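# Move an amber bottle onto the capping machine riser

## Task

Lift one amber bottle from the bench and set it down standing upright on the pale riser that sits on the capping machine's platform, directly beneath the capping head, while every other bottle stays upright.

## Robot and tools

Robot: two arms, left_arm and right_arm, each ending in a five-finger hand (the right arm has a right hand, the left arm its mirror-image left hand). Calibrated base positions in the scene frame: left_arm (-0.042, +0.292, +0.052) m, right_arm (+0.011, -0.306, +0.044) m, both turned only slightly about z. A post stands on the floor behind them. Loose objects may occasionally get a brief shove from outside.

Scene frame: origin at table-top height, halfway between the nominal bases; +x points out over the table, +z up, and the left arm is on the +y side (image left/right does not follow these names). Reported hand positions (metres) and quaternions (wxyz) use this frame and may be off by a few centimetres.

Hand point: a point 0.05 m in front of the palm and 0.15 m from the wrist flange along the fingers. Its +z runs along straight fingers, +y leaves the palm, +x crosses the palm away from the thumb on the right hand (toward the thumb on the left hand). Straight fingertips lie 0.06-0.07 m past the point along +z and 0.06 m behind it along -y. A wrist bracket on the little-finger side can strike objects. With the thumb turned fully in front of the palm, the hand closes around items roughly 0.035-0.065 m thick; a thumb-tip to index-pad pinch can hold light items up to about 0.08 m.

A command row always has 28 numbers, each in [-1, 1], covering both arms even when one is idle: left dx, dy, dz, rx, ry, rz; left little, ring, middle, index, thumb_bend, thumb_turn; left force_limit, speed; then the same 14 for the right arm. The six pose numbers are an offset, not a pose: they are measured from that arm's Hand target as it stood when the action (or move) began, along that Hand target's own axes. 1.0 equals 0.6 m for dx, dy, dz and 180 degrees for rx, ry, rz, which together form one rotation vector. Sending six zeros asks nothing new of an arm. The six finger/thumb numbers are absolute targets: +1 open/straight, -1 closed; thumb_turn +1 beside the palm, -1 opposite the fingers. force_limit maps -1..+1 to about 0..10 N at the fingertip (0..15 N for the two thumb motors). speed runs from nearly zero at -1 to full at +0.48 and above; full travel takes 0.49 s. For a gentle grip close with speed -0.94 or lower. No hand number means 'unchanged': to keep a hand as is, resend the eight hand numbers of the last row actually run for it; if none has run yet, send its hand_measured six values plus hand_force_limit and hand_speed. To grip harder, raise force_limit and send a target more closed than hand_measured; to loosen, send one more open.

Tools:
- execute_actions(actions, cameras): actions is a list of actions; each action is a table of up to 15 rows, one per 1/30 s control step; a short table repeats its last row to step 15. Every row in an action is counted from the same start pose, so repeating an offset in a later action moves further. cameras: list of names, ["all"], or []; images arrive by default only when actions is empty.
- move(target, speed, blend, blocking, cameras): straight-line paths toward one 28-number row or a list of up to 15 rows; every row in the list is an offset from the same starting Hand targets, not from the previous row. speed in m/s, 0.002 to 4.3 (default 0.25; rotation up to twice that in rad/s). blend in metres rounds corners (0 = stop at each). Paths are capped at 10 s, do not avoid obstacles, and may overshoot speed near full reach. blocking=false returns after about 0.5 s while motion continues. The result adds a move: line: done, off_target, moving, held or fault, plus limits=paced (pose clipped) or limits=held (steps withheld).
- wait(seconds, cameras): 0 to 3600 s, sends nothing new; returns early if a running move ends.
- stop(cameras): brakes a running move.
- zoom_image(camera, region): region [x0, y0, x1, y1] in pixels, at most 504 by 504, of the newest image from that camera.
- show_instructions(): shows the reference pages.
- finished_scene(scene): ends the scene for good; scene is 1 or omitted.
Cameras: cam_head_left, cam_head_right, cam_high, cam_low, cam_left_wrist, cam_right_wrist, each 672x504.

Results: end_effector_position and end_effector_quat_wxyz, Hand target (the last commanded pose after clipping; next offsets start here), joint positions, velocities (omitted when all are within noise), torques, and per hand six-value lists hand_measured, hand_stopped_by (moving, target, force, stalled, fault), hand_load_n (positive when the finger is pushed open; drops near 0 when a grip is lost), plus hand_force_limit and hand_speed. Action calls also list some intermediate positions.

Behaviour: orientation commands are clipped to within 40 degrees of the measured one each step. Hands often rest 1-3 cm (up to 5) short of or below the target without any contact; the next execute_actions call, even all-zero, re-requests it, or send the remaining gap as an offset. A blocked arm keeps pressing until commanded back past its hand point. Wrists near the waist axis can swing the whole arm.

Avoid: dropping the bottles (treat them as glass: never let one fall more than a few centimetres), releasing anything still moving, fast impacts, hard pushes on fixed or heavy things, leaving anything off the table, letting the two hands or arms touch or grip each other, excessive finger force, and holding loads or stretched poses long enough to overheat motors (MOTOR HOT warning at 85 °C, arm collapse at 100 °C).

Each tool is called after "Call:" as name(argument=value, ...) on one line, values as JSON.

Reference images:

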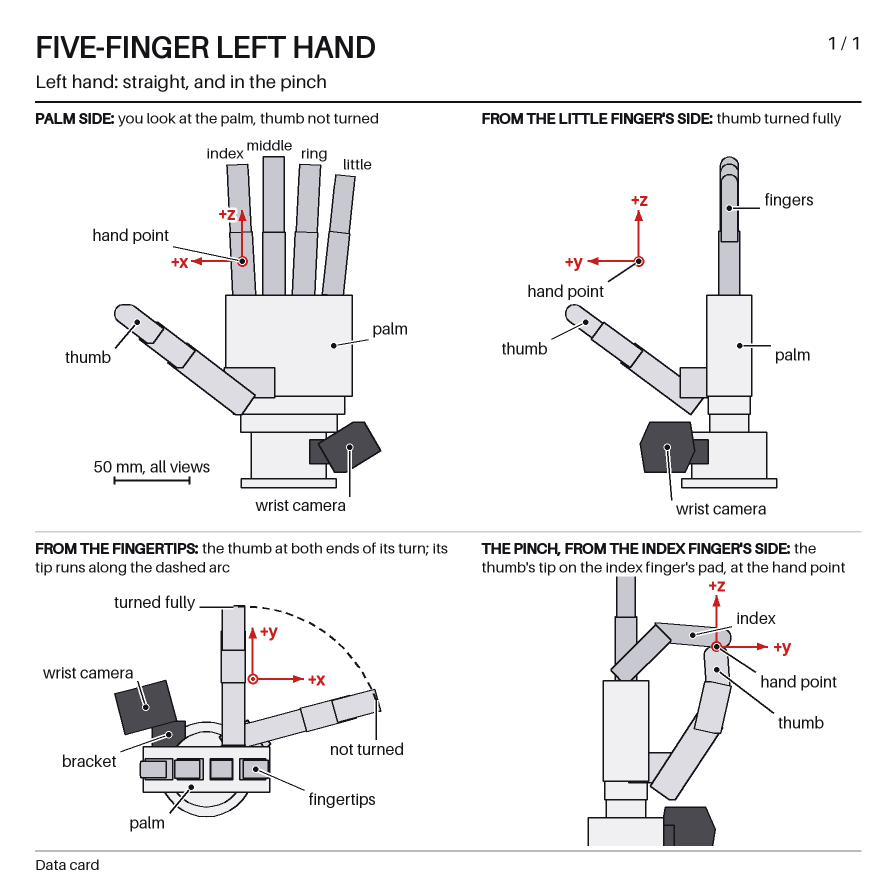

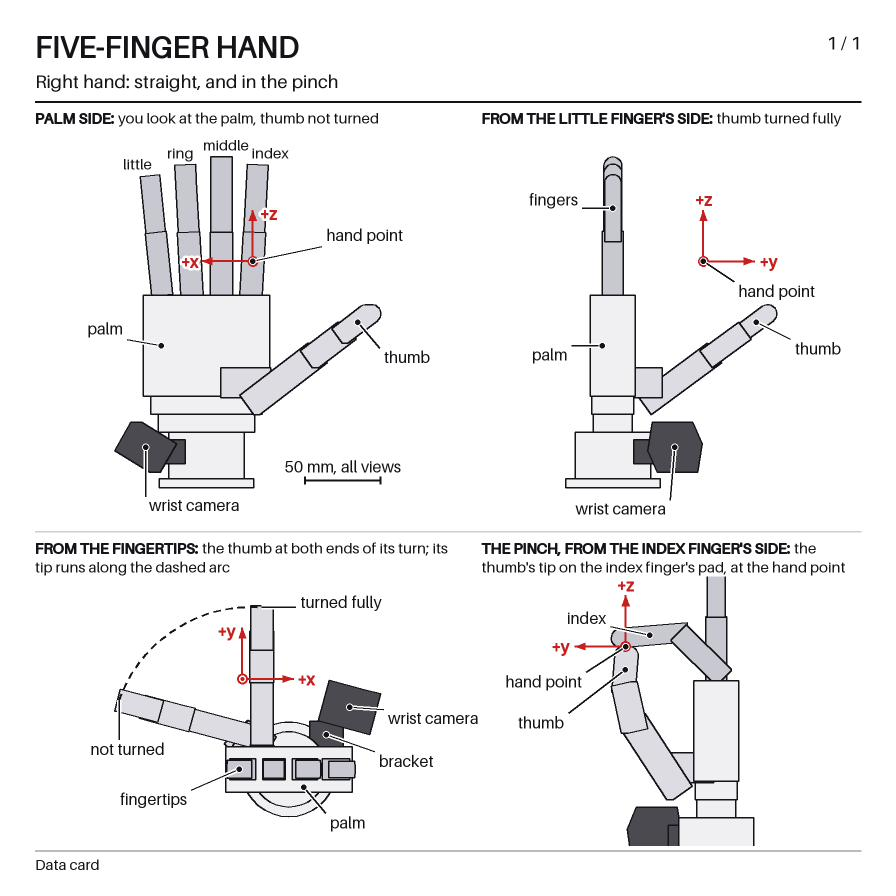

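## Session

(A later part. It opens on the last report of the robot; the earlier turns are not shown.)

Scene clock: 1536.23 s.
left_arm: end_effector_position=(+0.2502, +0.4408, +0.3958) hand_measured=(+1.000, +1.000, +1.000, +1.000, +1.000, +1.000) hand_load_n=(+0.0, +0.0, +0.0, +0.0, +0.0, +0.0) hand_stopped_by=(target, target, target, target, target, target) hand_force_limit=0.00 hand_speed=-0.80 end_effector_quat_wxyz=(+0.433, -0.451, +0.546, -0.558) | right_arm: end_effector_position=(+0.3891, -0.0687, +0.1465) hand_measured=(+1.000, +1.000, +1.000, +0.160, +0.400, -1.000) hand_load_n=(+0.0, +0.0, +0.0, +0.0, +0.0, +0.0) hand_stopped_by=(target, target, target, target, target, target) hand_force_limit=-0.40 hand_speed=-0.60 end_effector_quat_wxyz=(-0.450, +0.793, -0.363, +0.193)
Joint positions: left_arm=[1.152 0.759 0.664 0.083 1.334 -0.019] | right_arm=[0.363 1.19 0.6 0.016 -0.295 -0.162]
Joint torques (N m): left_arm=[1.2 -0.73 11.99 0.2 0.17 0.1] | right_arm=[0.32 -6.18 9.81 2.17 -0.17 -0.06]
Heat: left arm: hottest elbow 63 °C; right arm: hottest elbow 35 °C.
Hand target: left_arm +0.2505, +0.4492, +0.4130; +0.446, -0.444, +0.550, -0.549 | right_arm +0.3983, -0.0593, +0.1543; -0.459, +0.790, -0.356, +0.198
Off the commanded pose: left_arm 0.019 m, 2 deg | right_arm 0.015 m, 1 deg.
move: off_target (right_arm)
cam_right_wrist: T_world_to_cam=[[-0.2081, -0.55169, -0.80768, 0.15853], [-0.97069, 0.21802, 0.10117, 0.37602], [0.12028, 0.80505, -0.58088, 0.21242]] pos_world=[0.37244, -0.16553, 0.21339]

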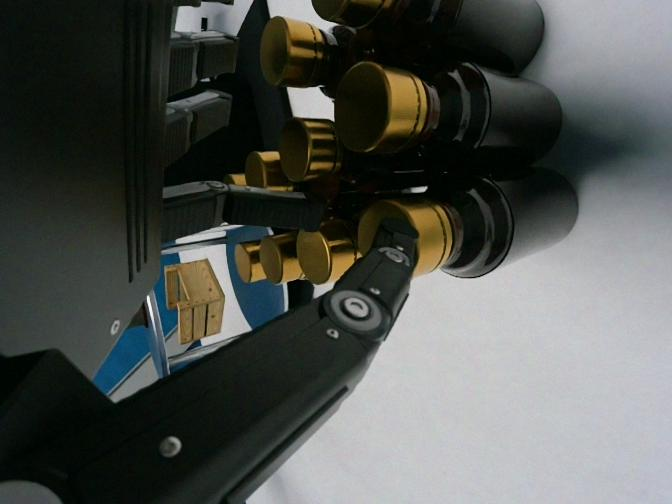

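Call:
move(target=[[0,0,0,0,0,0,1,1,1,1,1,1,0,-0.8, 0,-0.0107,-0.0215,0,0,0,1,1,1,0.16,0.4,-1,-0.4,-0.6]], speed=0.05, cameras=["cam_right_wrist","cam_head_left"])

Call:
zoom_image(camera="cam_right_wrist", region=[170, 50, 570, 400])

Scene clock: 1559.70 s.
left_arm: end_effector_position=(+0.2502, +0.4408, +0.3958) hand_measured=(+1.000, +1.000, +1.000, +1.000, +1.000, +1.000) hand_load_n=(+0.0, +0.0, +0.0, +0.0, +0.0, +0.0) hand_stopped_by=(target, target, target, target, target, target) hand_force_limit=0.00 hand_speed=-0.80 end_effector_quat_wxyz=(+0.433, -0.451, +0.546, -0.558) | right_arm: end_effector_position=(+0.3852, -0.0698, +0.1513) hand_measured=(+1.000, +1.000, +1.000, +0.160, +0.400, -1.000) hand_load_n=(+0.0, +0.0, +0.0, +0.0, +0.0, +0.0) hand_stopped_by=(target, target, target, target, target, target) hand_force_limit=-0.40 hand_speed=-0.60 end_effector_quat_wxyz=(-0.450, +0.793, -0.362, +0.192)
Joint positions: left_arm=[1.152 0.759 0.664 0.083 1.334 -0.019] | right_arm=[0.363 1.169 0.6 -0.007 -0.297 -0.162]
Joint torques (N m): left_arm=[1.26 -0.73 11.99 0.2 0.17 0.1] | right_arm=[-0.15 -7.88 10.07 0.95 -0.36 -0.16]
Heat: left arm: hottest elbow 63 °C; right arm: hottest elbow 35 °C.
Hand target: left_arm +0.2505, +0.4492, +0.4130; +0.446, -0.444, +0.550, -0.549 | right_arm +0.3925, -0.0648, +0.1662; -0.459, +0.790, -0.356, +0.198
Off the commanded pose: left_arm 0.019 m, 2 deg | right_arm 0.017 m, 1 deg.
move: off_target (right_arm)
cam_right_wrist: T_world_to_cam=[[-0.20872, -0.55169, -0.80751, 0.16119], [-0.97094, 0.21575, 0.10357, 0.37151], [0.11708, 0.80566, -0.58069, 0.21784]] pos_world=[0.36885, -0.16673, 0.21819]
Images, in order (width x height): cam_head_left 672x504, cam_right_wrist 672x504.

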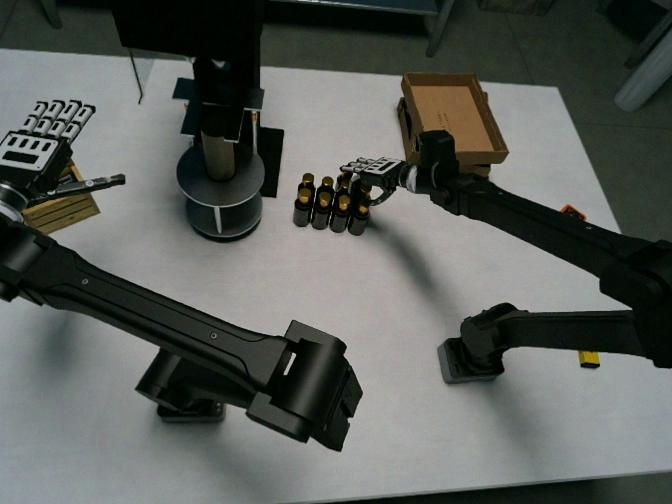

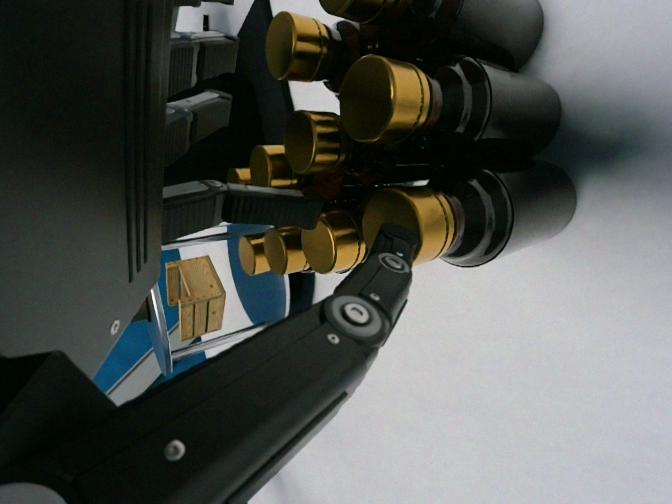

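Scaled by 1.260 from the camera's image (finer frame: 960x720).

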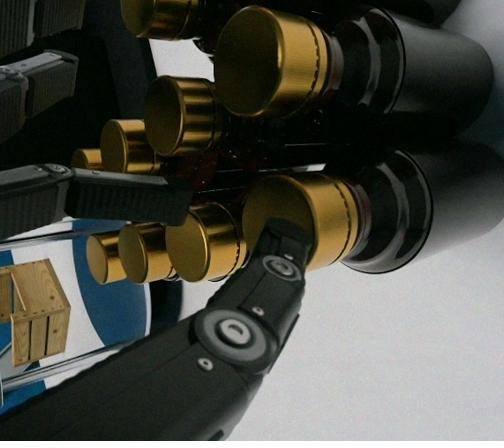

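Call:
move(target=[[0,0,0,0,0,0,1,1,1,1,1,1,0,-0.8, 0.003,0.0097,-0.0033,0,0,0,1,1,1,0.16,0.4,-1,-0.4,-0.6]], speed=0.04, cameras=["cam_right_wrist"])

Call:
zoom_image(camera="cam_right_wrist", region=[170, 50, 570, 400])

Scene clock: 1580.47 s.
left_arm: end_effector_position=(+0.2502, +0.4408, +0.3958) hand_measured=(+1.000, +1.000, +1.000, +1.000, +1.000, +1.000) hand_load_n=(+0.0, +0.0, +0.0, +0.0, +0.0, -0.5) hand_stopped_by=(target, target, target, target, target, target) hand_force_limit=0.00 hand_speed=-0.80 end_effector_quat_wxyz=(+0.433, -0.451, +0.546, -0.558) | right_arm: end_effector_position=(+0.3842, -0.0686, +0.1523) hand_measured=(+1.000, +1.000, +1.000, +0.160, +0.400, -1.000) hand_load_n=(+0.0, +0.0, -0.5, +0.0, +0.0, +0.0) hand_stopped_by=(target, target, target, target, target, target) hand_force_limit=-0.40 hand_speed=-0.60 end_effector_quat_wxyz=(-0.453, +0.793, -0.360, +0.189)
Joint positions: left_arm=[1.152 0.759 0.664 0.083 1.334 -0.019] | right_arm=[0.363 1.167 0.6 -0.007 -0.305 -0.162]
Joint torques (N m): left_arm=[1.26 -0.67 11.97 0.2 0.17 0.1] | right_arm=[-0.73 -7.71 9.11 1.36 -0.36 -0.21]
Heat: left arm: hottest elbow 64 °C; right arm: hottest elbow 35 °C.
Hand target: left_arm +0.2505, +0.4492, +0.4130; +0.446, -0.444, +0.550, -0.549 | right_arm +0.3902, -0.0691, +0.1623; -0.459, +0.790, -0.356, +0.198
Off the commanded pose: left_arm 0.019 m, 2 deg | right_arm 0.012 m, 1 deg.
move: off_target (right_arm)
cam_right_wrist: T_world_to_cam=[[-0.20521, -0.54933, -0.81002, 0.1616], [-0.97235, 0.20868, 0.10481, 0.37009], [0.11146, 0.80913, -0.57697, 0.21936]] pos_world=[0.36857, -0.16595, 0.21867]

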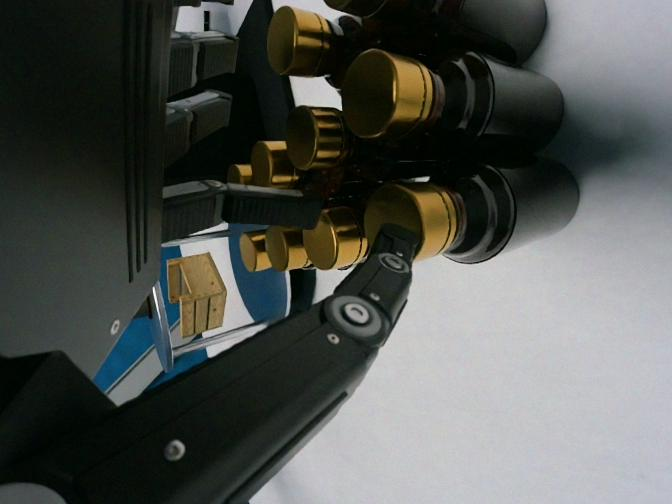

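Scaled by 1.260 from the camera's image (finer frame: 960x720).

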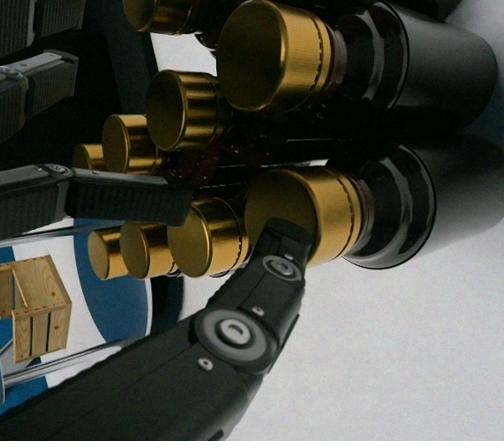

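Call:
move(target=[[0,0,0,0,0,0,1,1,1,1,1,1,0,-0.8, 0.001,-0.0975,-0.04,0,0,0,1,1,1,0.16,0.4,-1,-0.4,-0.6],[0,0,0,0,0,0,1,1,1,1,1,1,0,-0.8, 0.001,-0.037,-0.005,0,0,0,1,1,1,0.16,0.4,-1,-0.4,-0.6]], speed=[0.1,0.05], cameras=["cam_right_wrist"])

Call:
zoom_image(camera="cam_right_wrist", region=[170, 50, 570, 400])

Scene clock: 1611.77 s.
left_arm: end_effector_position=(+0.2502, +0.4408, +0.3958) hand_measured=(+1.000, +1.000, +1.000, +1.000, +1.000, +1.000) hand_load_n=(+0.0, +0.0, +0.0, +0.0, +0.0, +0.0) hand_stopped_by=(target, target, target, target, target, target) hand_force_limit=0.00 hand_speed=-0.80 end_effector_quat_wxyz=(+0.433, -0.451, +0.546, -0.558) | right_arm: end_effector_position=(+0.3954, -0.0643, +0.1861) hand_measured=(+1.000, +1.000, +1.000, +0.160, +0.400, -1.000) hand_load_n=(+0.0, +0.0, +0.0, +0.0, +0.0, +0.0) hand_stopped_by=(target, target, target, target, target, target) hand_force_limit=-0.40 hand_speed=-0.60 end_effector_quat_wxyz=(-0.458, +0.790, -0.357, +0.195)
Joint positions: left_arm=[1.152 0.759 0.664 0.083 1.334 -0.019] | right_arm=[0.363 1.14 0.673 -0.091 -0.304 -0.162]
Joint torques (N m): left_arm=[1.2 -0.73 11.99 0.18 0.17 0.1] | right_arm=[-0.97 -6.42 7.73 2.22 -0.22 -0.13]
Heat: left arm: hottest elbow 64 °C; right arm: hottest elbow 35 °C.
Hand target: left_arm +0.2505, +0.4492, +0.4130; +0.446, -0.444, +0.550, -0.549 | right_arm +0.3971, -0.0641, +0.1828; -0.459, +0.790, -0.356, +0.198
Off the commanded pose: left_arm 0.019 m, 2 deg | right_arm 0.004 m, 0 deg.
move: done
cam_right_wrist: T_world_to_cam=[[-0.19292, -0.54439, -0.81635, 0.19038], [-0.97369, 0.20907, 0.09068, 0.37968], [0.12131, 0.81236, -0.5704, 0.22925]] pos_world=[0.37861, -0.16197, 0.25175]

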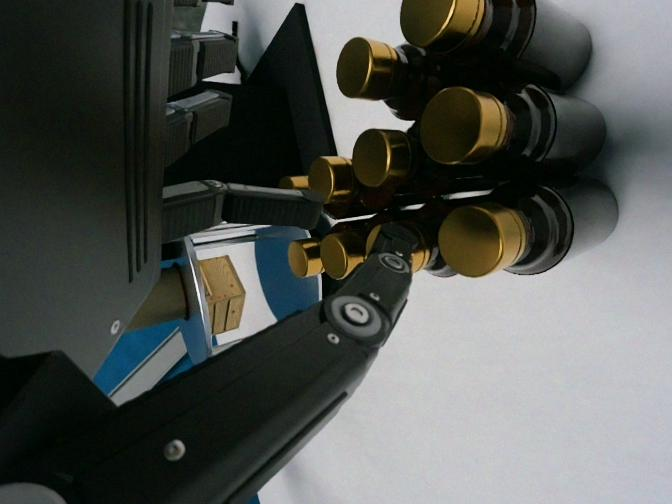

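Scaled by 1.260 from the camera's image (finer frame: 960x720).

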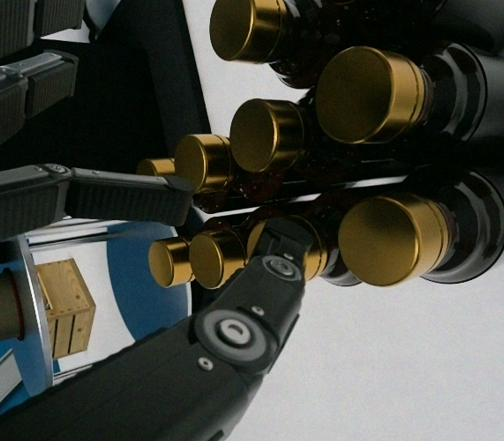

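Call:
move(target=[[0,0,0,0,0,0,1,1,1,1,1,1,0,-0.8, 0.0083,0.0497,-0.006,0,0,0,1,1,1,0.16,0.4,-1,-0.4,-0.6]], speed=0.05, cameras=["cam_right_wrist","cam_head_left","cam_head_right","cam_left_wrist"])

Call:
zoom_image(camera="cam_right_wrist", region=[170, 50, 570, 400])

Call:
zoom_image(camera="cam_head_left", region=[280, 130, 500, 290])

Call:
zoom_image(camera="cam_head_right", region=[280, 130, 500, 290])

Scene clock: 1665.07 s.
left_arm: end_effector_position=(+0.2502, +0.4408, +0.3958) hand_measured=(+1.000, +1.000, +1.000, +1.000, +1.000, +1.000) hand_load_n=(+0.0, +0.0, +0.0, +0.0, +0.0, +0.0) hand_stopped_by=(target, target, target, target, target, target) hand_force_limit=0.00 hand_speed=-0.80 end_effector_quat_wxyz=(+0.433, -0.451, +0.546, -0.558) | right_arm: end_effector_position=(+0.3831, -0.0755, +0.1602) hand_measured=(+1.000, +1.000, +1.000, +0.160, +0.400, -1.000) hand_load_n=(+0.0, +0.0, +0.0, +0.0, +0.5, +0.0) hand_stopped_by=(target, target, target, target, target, target) hand_force_limit=-0.40 hand_speed=-0.60 end_effector_quat_wxyz=(-0.458, +0.791, -0.360, +0.189)
Joint positions: left_arm=[1.152 0.759 0.664 0.083 1.334 -0.019] | right_arm=[0.341 1.14 0.599 -0.027 -0.328 -0.168]
Joint torques (N m): left_arm=[1.2 -0.73 11.97 0.18 0.17 0.1] | right_arm=[-1.14 -6.95 7.47 2.39 -0.34 -0.18]
Heat: left arm: hottest elbow 64 °C; right arm: hottest elbow 34 °C.
Hand target: left_arm +0.2505, +0.4492, +0.4130; +0.446, -0.444, +0.550, -0.549 | right_arm +0.3866, -0.0796, +0.1587; -0.459, +0.790, -0.356, +0.198
Off the commanded pose: left_arm 0.019 m, 2 deg | right_arm 0.006 m, 1 deg.
move: done
cam_left_wrist: T_world_to_cam=[[0.00035, -0.23069, 0.97303, -0.28021], [-0.70571, -0.68944, -0.1632, 0.53986], [0.7085, -0.68662, -0.16304, 0.30859]] pos_world=[0.16245, 0.51944, 0.41107]
cam_right_wrist: T_world_to_cam=[[-0.20177, -0.54095, -0.81649, 0.16439], [-0.97274, 0.20801, 0.10257, 0.3701], [0.11435, 0.81493, -0.56817, 0.22754]] pos_world=[0.36715, -0.17349, 0.22554]
Images, in order (width x height): cam_head_left 672x504, cam_head_right 672x504, cam_left_wrist 672x504, cam_right_wrist 672x504.

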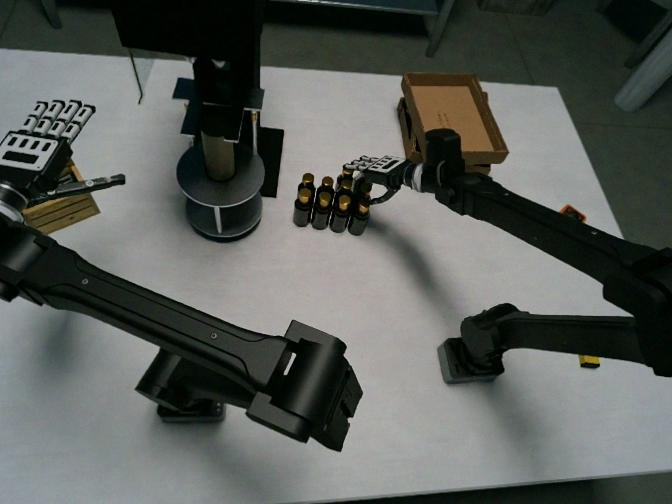

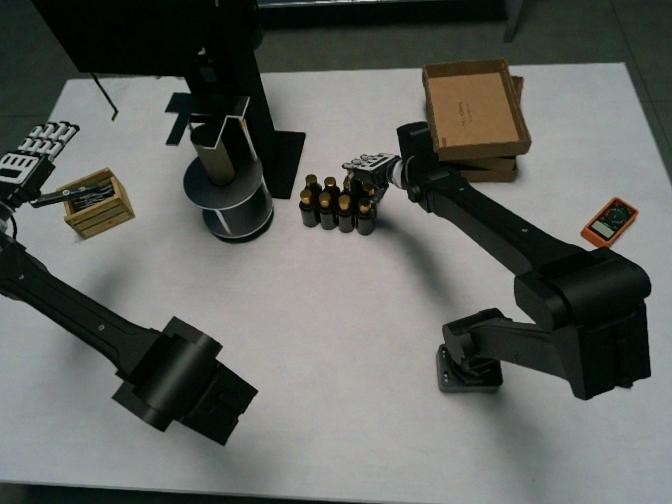

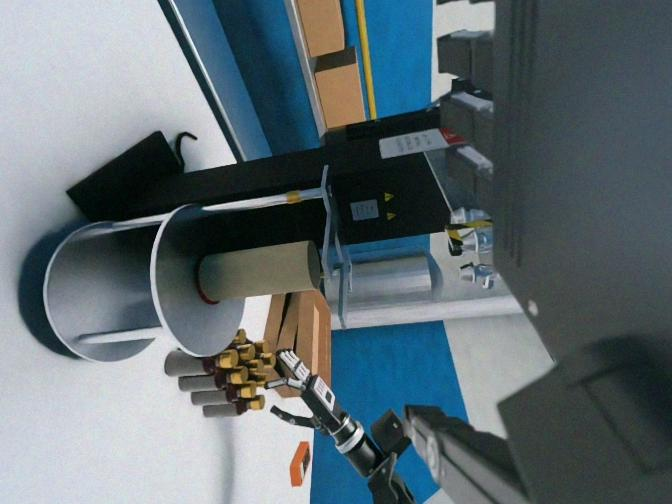

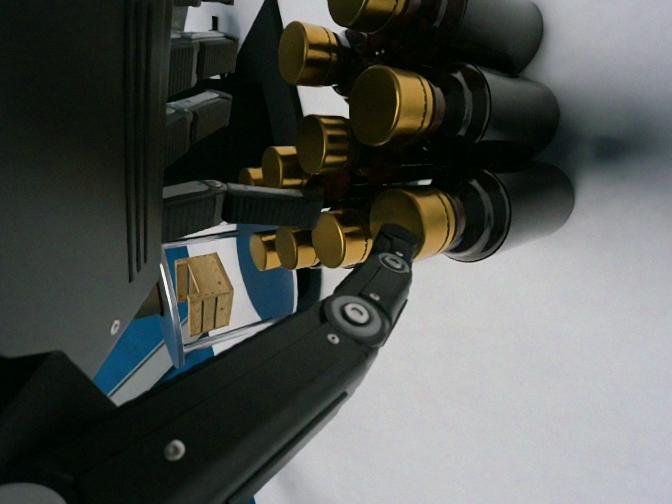

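Scaled by 1.260 from the camera's image (finer frame: 960x720).

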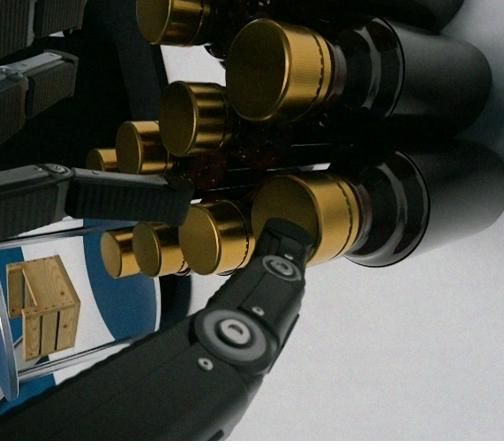

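Scaled by 2.291 from the camera's image (finer frame: 960x720).

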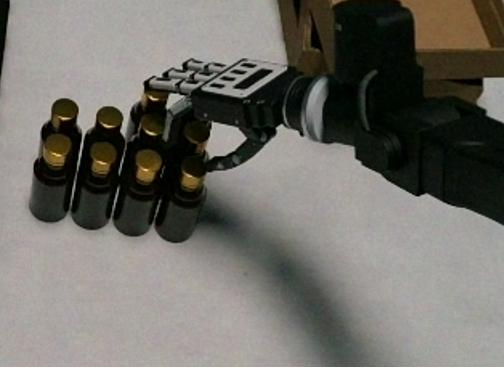

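Scaled by 2.291 from the camera's image (finer frame: 960x720).

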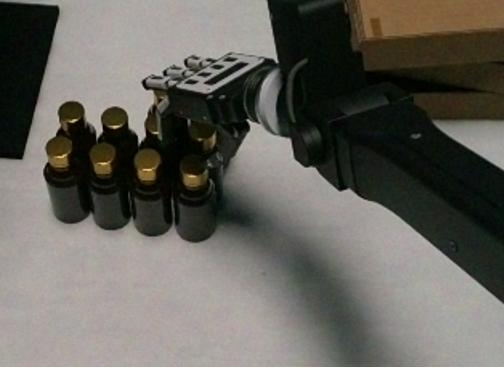

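Call:
move(target=[[0,0,0,0,0,0,1,1,1,1,1,1,0,-0.8, 0,0.0265,0.0162,0,0,0,1,1,1,0.16,0.4,-1,-0.4,-0.6]], speed=0.04, cameras=["cam_right_wrist","cam_head_left","cam_head_right"])

Call:
zoom_image(camera="cam_right_wrist", region=[170, 50, 570, 400])

Call:
zoom_image(camera="cam_head_left", region=[320, 150, 420, 250])

Call:
zoom_image(camera="cam_head_right", region=[320, 150, 420, 250])

Scene clock: 1730.23 s.
left_arm: end_effector_position=(+0.2502, +0.4408, +0.3958) hand_measured=(+1.000, +1.000, +1.000, +1.000, +1.000, +1.000) hand_load_n=(+0.0, +0.0, +0.0, +0.0, +0.0, +0.0) hand_stopped_by=(target, target, target, target, target, target) hand_force_limit=0.00 hand_speed=-0.80 end_effector_quat_wxyz=(+0.433, -0.451, +0.546, -0.558) | right_arm: end_effector_position=(+0.3843, -0.0750, +0.1461) hand_measured=(+1.000, +1.000, +1.000, +0.160, +0.400, -1.000) hand_load_n=(+0.0, +0.0, +0.0, +0.0, +1.0, +0.5) hand_stopped_by=(target, target, target, target, target, target) hand_force_limit=-0.40 hand_speed=-0.60 end_effector_quat_wxyz=(-0.461, +0.789, -0.358, +0.192)
Joint positions: left_arm=[1.152 0.759 0.664 0.083 1.334 -0.019] | right_arm=[0.34 1.17 0.571 0.041 -0.329 -0.168]
Joint torques (N m): left_arm=[1.2 -0.73 12 0.2 0.17 0.1] | right_arm=[-1.26 -5.25 7.19 2.36 -0.27 -0.2]
Heat: left arm: hottest elbow 65 °C; right arm: hottest elbow 31 °C.
Hand target: left_arm +0.2505, +0.4492, +0.4130; +0.446, -0.444, +0.550, -0.549 | right_arm +0.3870, -0.0792, +0.1402; -0.459, +0.790, -0.356, +0.198
Off the commanded pose: left_arm 0.019 m, 2 deg | right_arm 0.008 m, 1 deg.
move: done
cam_right_wrist: T_world_to_cam=[[-0.19374, -0.53797, -0.8204, 0.15108], [-0.97382, 0.20681, 0.09435, 0.37413], [0.11891, 0.8172, -0.56395, 0.21684]] pos_world=[0.36783, -0.1733, 0.21093]
Images, in order (width x height): cam_head_left 672x504, cam_head_right 672x504, cam_right_wrist 672x504.

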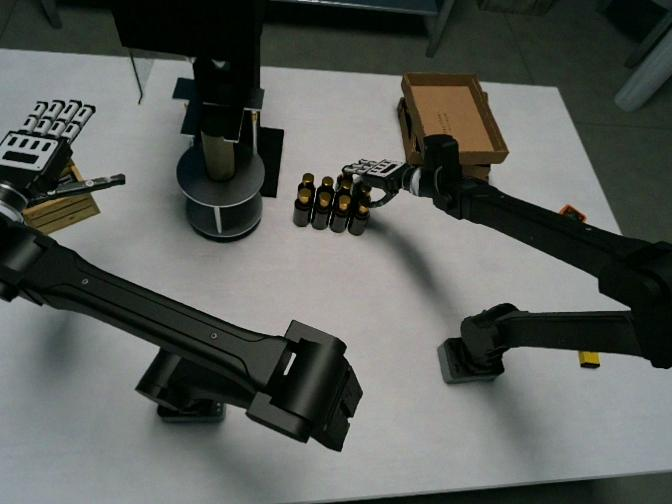

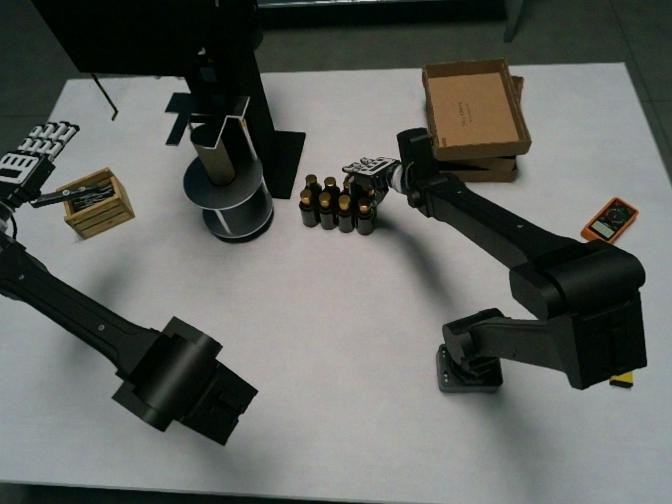

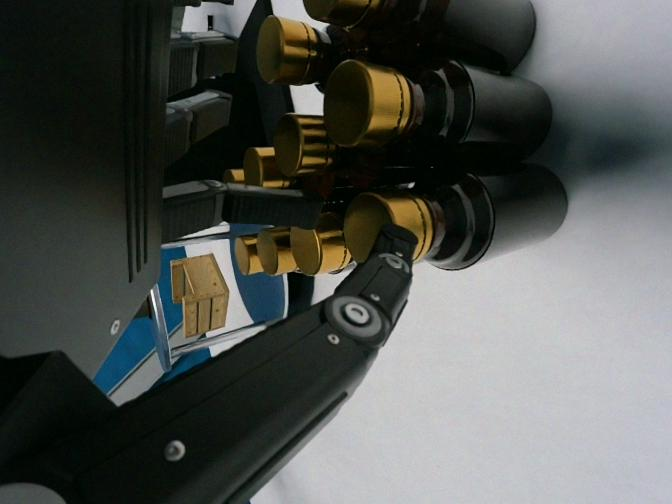

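Scaled by 1.260 from the camera's image (finer frame: 960x720).

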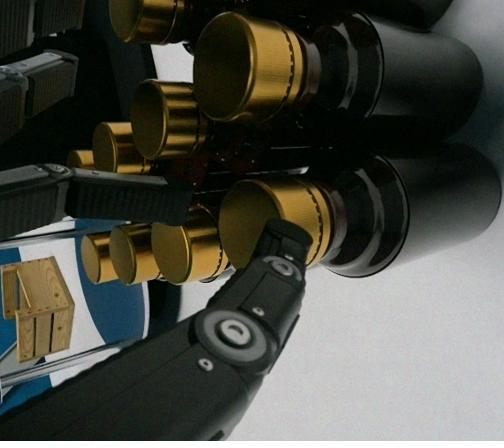

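Scaled by 5.040 from the camera's image (finer frame: 960x720).

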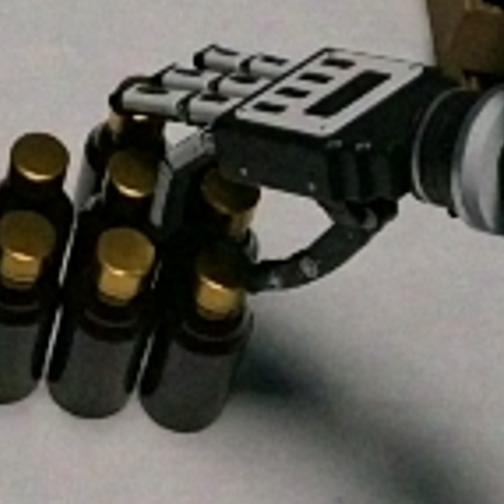

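Scaled by 5.040 from the camera's image (finer frame: 960x720).

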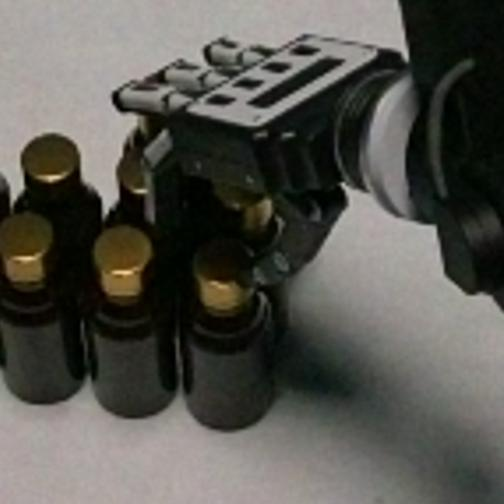

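Call:
move(target=[[0,0,0,0,0,0,1,1,1,1,1,1,0,-0.8, -0.0033,0.034,0.02,0,0,0,1,1,1,0.16,0.4,-1,-0.4,-0.6]], speed=0.03, cameras=["cam_right_wrist","cam_head_left","cam_head_right"])

Call:
zoom_image(camera="cam_right_wrist", region=[170, 50, 570, 400])

Call:
zoom_image(camera="cam_head_left", region=[320, 150, 420, 250])

Call:
zoom_image(camera="cam_head_right", region=[320, 150, 420, 250])

Scene clock: 1765.07 s.
left_arm: end_effector_position=(+0.2502, +0.4408, +0.3958) hand_measured=(+1.000, +1.000, +1.000, +1.000, +1.000, +1.000) hand_load_n=(+0.0, +0.0, +0.0, +0.0, +0.0, +0.0) hand_stopped_by=(target, target, target, target, target, target) hand_force_limit=0.00 hand_speed=-0.80 end_effector_quat_wxyz=(+0.433, -0.451, +0.546, -0.558) | right_arm: end_effector_position=(+0.3933, -0.0712, +0.1459) hand_measured=(+1.000, +1.000, +1.000, +0.160, +0.400, -1.000) hand_load_n=(+0.0, +0.0, +0.0, +0.0, -2.0, +0.5) hand_stopped_by=(target, target, target, target, target, target) hand_force_limit=-0.40 hand_speed=-0.60 end_effector_quat_wxyz=(-0.480, +0.778, -0.346, +0.210)
Joint positions: left_arm=[1.152 0.759 0.664 0.083 1.334 -0.019] | right_arm=[0.34 1.192 0.55 0.147 -0.332 -0.168]
Joint torques (N m): left_arm=[1.26 -0.73 11.99 0.2 0.17 0.1] | right_arm=[-0.67 -3.66 5.52 1.61 0.03 -0.25]
Heat: left arm: hottest elbow 65 °C; right arm: hottest elbow 31 °C.
Hand target: left_arm +0.2505, +0.4492, +0.4130; +0.446, -0.444, +0.550, -0.549 | right_arm +0.3854, -0.0774, +0.1163; -0.459, +0.790, -0.356, +0.198
Off the commanded pose: left_arm 0.019 m, 2 deg | right_arm 0.031 m, 3 deg.
move: off_target (right_arm)
cam_right_wrist: T_world_to_cam=[[-0.1448, -0.51885, -0.84251, 0.14002], [-0.97817, 0.20333, 0.04289, 0.39106], [0.14906, 0.83033, -0.53697, 0.19764]] pos_world=[0.37334, -0.17098, 0.20732]
Images, in order (width x height): cam_head_left 672x504, cam_head_right 672x504, cam_right_wrist 672x504.

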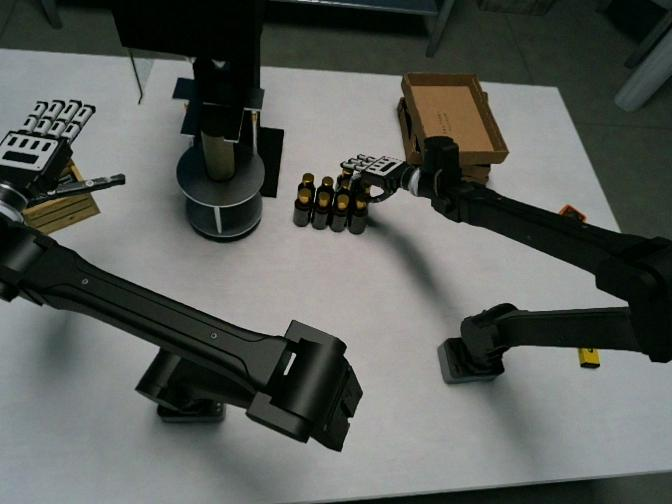

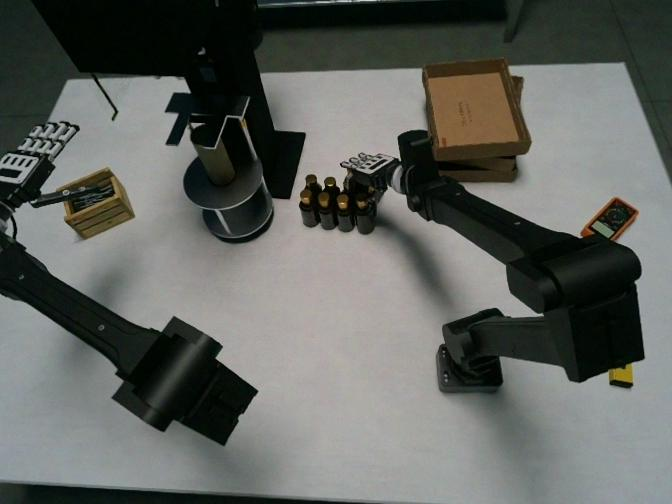

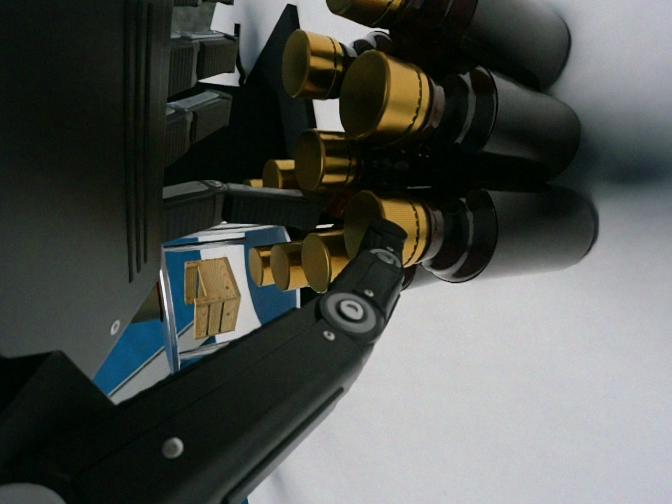

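Scaled by 1.260 from the camera's image (finer frame: 960x720).

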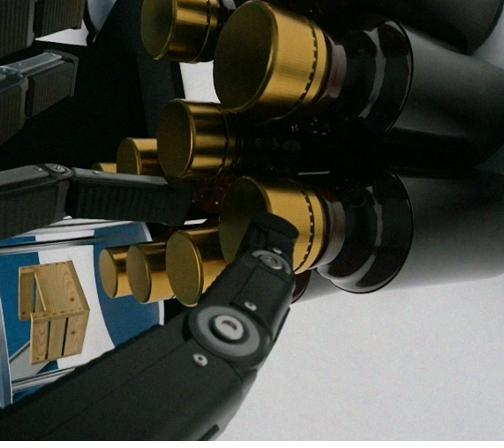

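Scaled by 5.040 from the camera's image (finer frame: 960x720).

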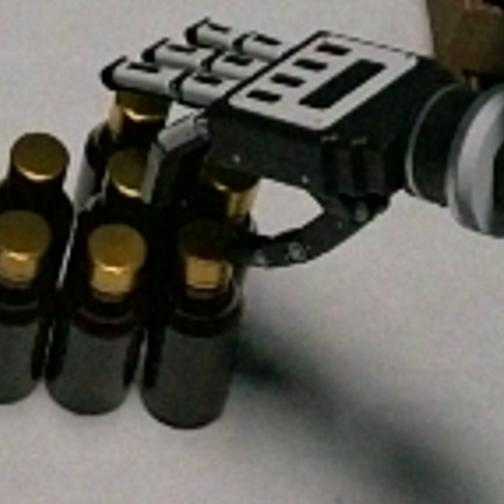

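Scaled by 5.040 from the camera's image (finer frame: 960x720).

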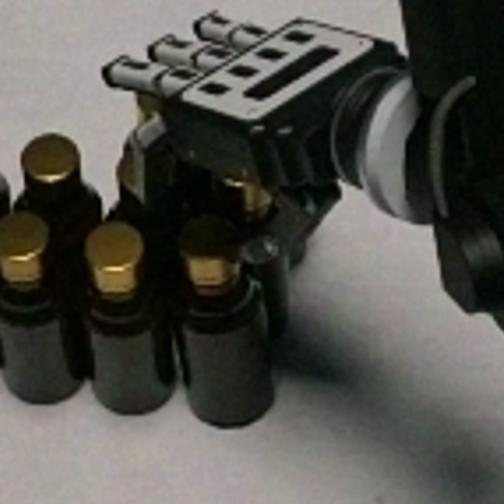

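Call:
move(target=[[0,0,0,0,0,0,1,1,1,1,1,1,0,-0.8, 0.0039,-0.0504,-0.0317,0,0,0,1,1,1,0.16,0.4,-1,-0.4,-0.6]], speed=0.02, cameras=["cam_right_wrist","cam_head_left","cam_head_right"])

Call:
zoom_image(camera="cam_head_left", region=[320, 150, 420, 250])

Call:
zoom_image(camera="cam_head_right", region=[320, 150, 420, 250])

Scene clock: 1801.23 s.
left_arm: end_effector_position=(+0.2502, +0.4408, +0.3958) hand_measured=(+1.000, +1.000, +1.000, +1.000, +1.000, +1.000) hand_load_n=(+0.0, +0.0, +0.0, +0.0, +0.0, +0.0) hand_stopped_by=(target, target, target, target, target, target) hand_force_limit=0.00 hand_speed=-0.80 end_effector_quat_wxyz=(+0.433, -0.451, +0.546, -0.558) | right_arm: end_effector_position=(+0.3737, -0.0793, +0.1375) hand_measured=(+1.000, +1.000, +1.000, +0.160, +0.400, -1.000) hand_load_n=(+0.0, +0.0, +0.0, +0.0, +0.0, +0.0) hand_stopped_by=(target, target, target, target, target, target) hand_force_limit=-0.40 hand_speed=-0.60 end_effector_quat_wxyz=(-0.454, +0.793, -0.362, +0.184)
Joint positions: left_arm=[1.152 0.759 0.664 0.083 1.334 -0.019] | right_arm=[0.338 1.159 0.55 0.026 -0.333 -0.169]
Joint torques (N m): left_arm=[1.2 -0.73 11.99 0.2 0.17 0.1] | right_arm=[-0.79 -7.24 10.04 0.9 -0.27 -0.31]
Heat: left arm: hottest elbow 65 °C; right arm: hottest elbow 31 °C.
Hand target: left_arm +0.2505, +0.4492, +0.4130; +0.446, -0.444, +0.550, -0.549 | right_arm +0.3863, -0.0803, +0.1521; -0.459, +0.790, -0.355, +0.198
Off the commanded pose: left_arm 0.019 m, 2 deg | right_arm 0.019 m, 2 deg.
move: off_target (right_arm)
cam_right_wrist: T_world_to_cam=[[-0.21256, -0.54455, -0.81135, 0.14494], [-0.97162, 0.20599, 0.11629, 0.36154], [0.1038, 0.81304, -0.57288, 0.22327]] pos_world=[0.35891, -0.17707, 0.20346]
Images, in order (width x height): cam_head_left 672x504, cam_head_right 672x504, cam_right_wrist 672x504.

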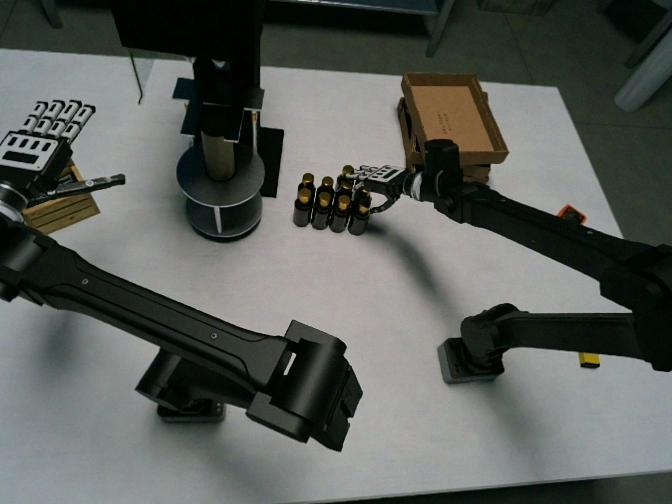

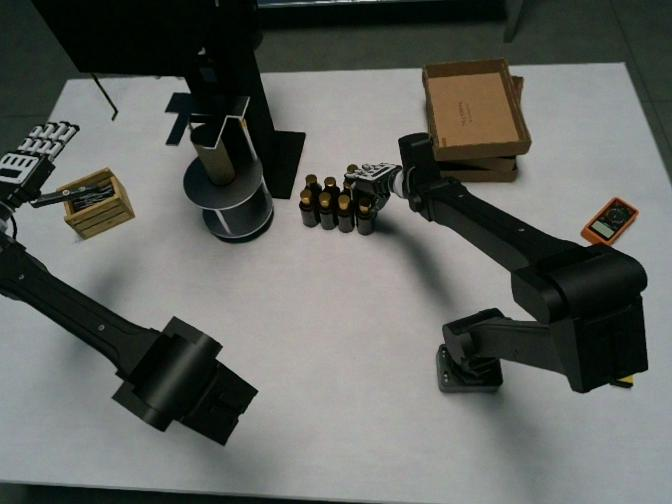

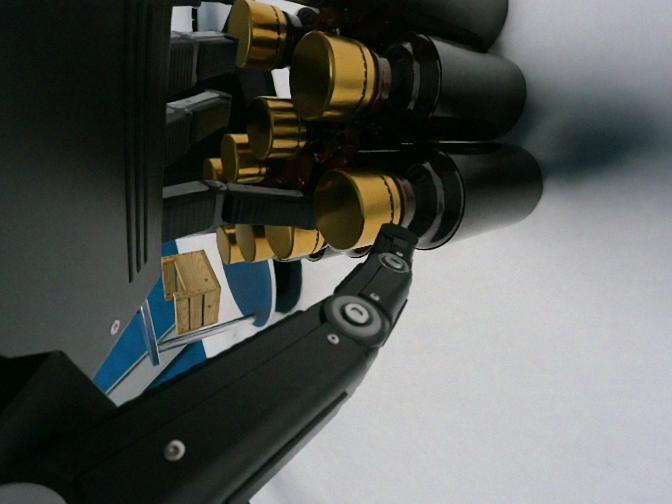

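Scaled by 5.040 from the camera's image (finer frame: 960x720).

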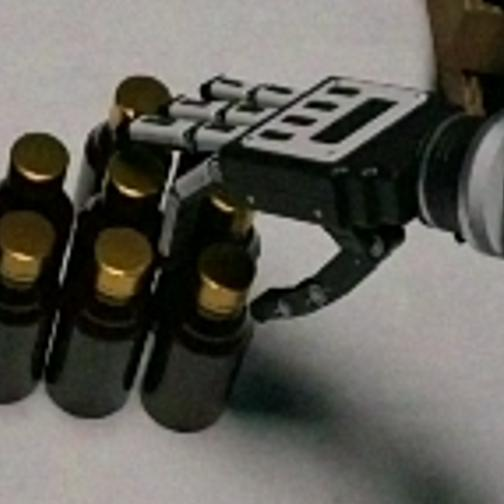

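Scaled by 5.040 from the camera's image (finer frame: 960x720).

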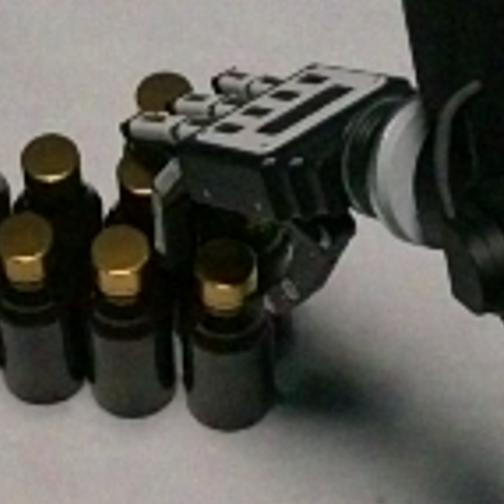

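Call:
move(target=[[0,0,0,0,0,0,1,1,1,1,1,1,0,-0.8, 0.0133,0.0043,0.0025,0,0,0,1,1,1,0.16,0.4,-1,-0.4,-0.6]], speed=0.03, cameras=["cam_right_wrist","cam_head_left","cam_head_right"])

Call:
zoom_image(camera="cam_head_left", region=[320, 150, 420, 250])

Call:
zoom_image(camera="cam_head_right", region=[320, 150, 420, 250])

Scene clock: 1828.17 s.
left_arm: end_effector_position=(+0.2502, +0.4408, +0.3958) hand_measured=(+1.000, +1.000, +1.000, +1.000, +1.000, +1.000) hand_load_n=(-0.5, +0.0, +0.0, +0.0, +0.0, -0.5) hand_stopped_by=(target, target, target, target, target, target) hand_force_limit=0.00 hand_speed=-0.80 end_effector_quat_wxyz=(+0.433, -0.451, +0.546, -0.558) | right_arm: end_effector_position=(+0.3774, -0.0865, +0.1378) hand_measured=(+1.000, +1.000, +1.000, +0.160, +0.400, -1.000) hand_load_n=(+0.0, +0.0, +0.0, +0.0, +0.0, +0.0) hand_stopped_by=(target, target, target, target, target, target) hand_force_limit=-0.40 hand_speed=-0.60 end_effector_quat_wxyz=(-0.454, +0.792, -0.363, +0.186)
Joint positions: left_arm=[1.152 0.759 0.664 0.083 1.334 -0.019] | right_arm=[0.314 1.159 0.55 0.026 -0.349 -0.182]
Joint torques (N m): left_arm=[1.26 -0.73 11.99 0.2 0.17 0.1] | right_arm=[-1.26 -5.6 10.66 1.51 -0.33 -0.25]
Heat: left arm: hottest elbow 65 °C; right arm: hottest elbow 34 °C.
Hand target: left_arm +0.2505, +0.4492, +0.4130; +0.446, -0.444, +0.550, -0.549 | right_arm +0.3917, -0.0863, +0.1490; -0.459, +0.790, -0.356, +0.198
Off the commanded pose: left_arm 0.019 m, 2 deg | right_arm 0.018 m, 2 deg.
move: off_target (right_arm)
cam_right_wrist: T_world_to_cam=[[-0.21133, -0.54333, -0.81249, 0.14184], [-0.97125, 0.20994, 0.11223, 0.36741], [0.1096, 0.81284, -0.57208, 0.22662]] pos_world=[0.36199, -0.18427, 0.20366]
Images, in order (width x height): cam_head_left 672x504, cam_head_right 672x504, cam_right_wrist 672x504.

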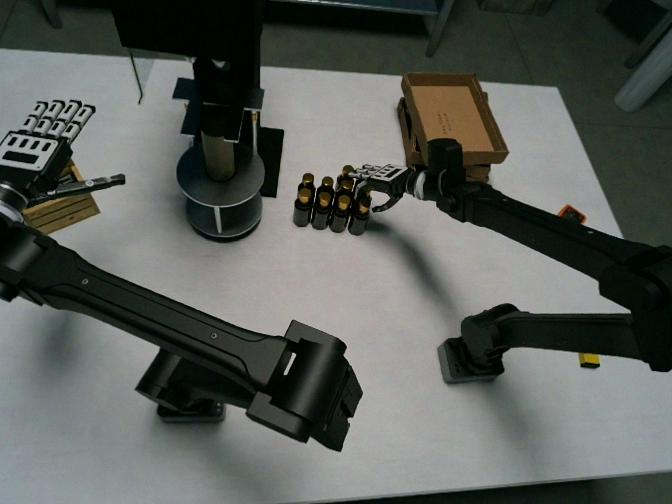

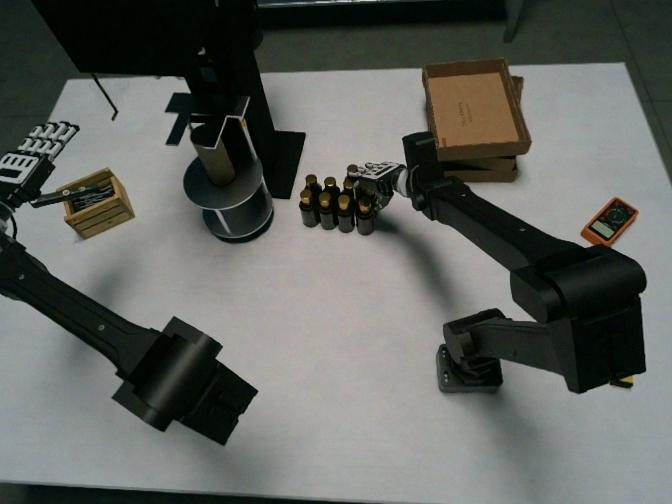

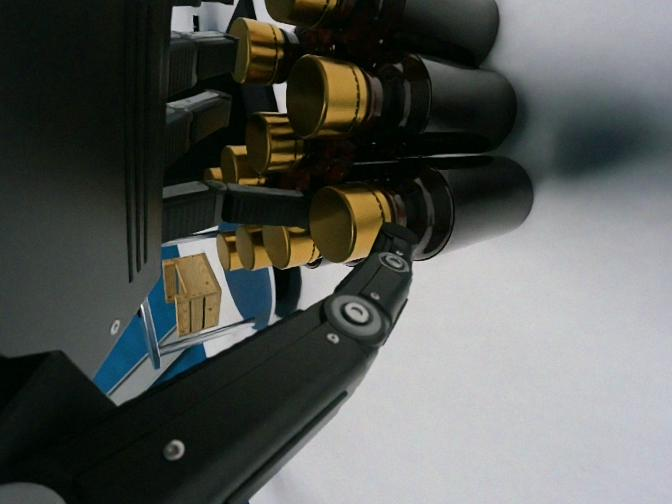

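Scaled by 5.040 from the camera's image (finer frame: 960x720).

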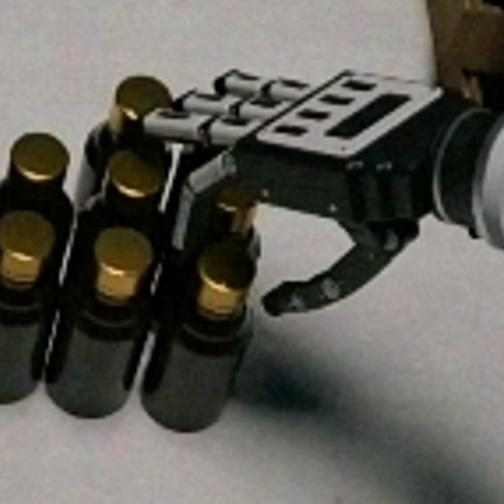

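Scaled by 5.040 from the camera's image (finer frame: 960x720).

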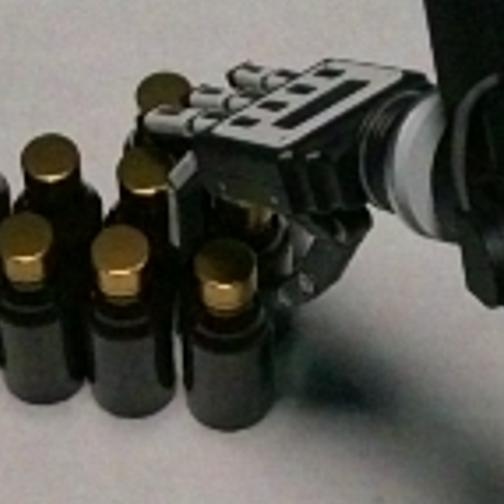

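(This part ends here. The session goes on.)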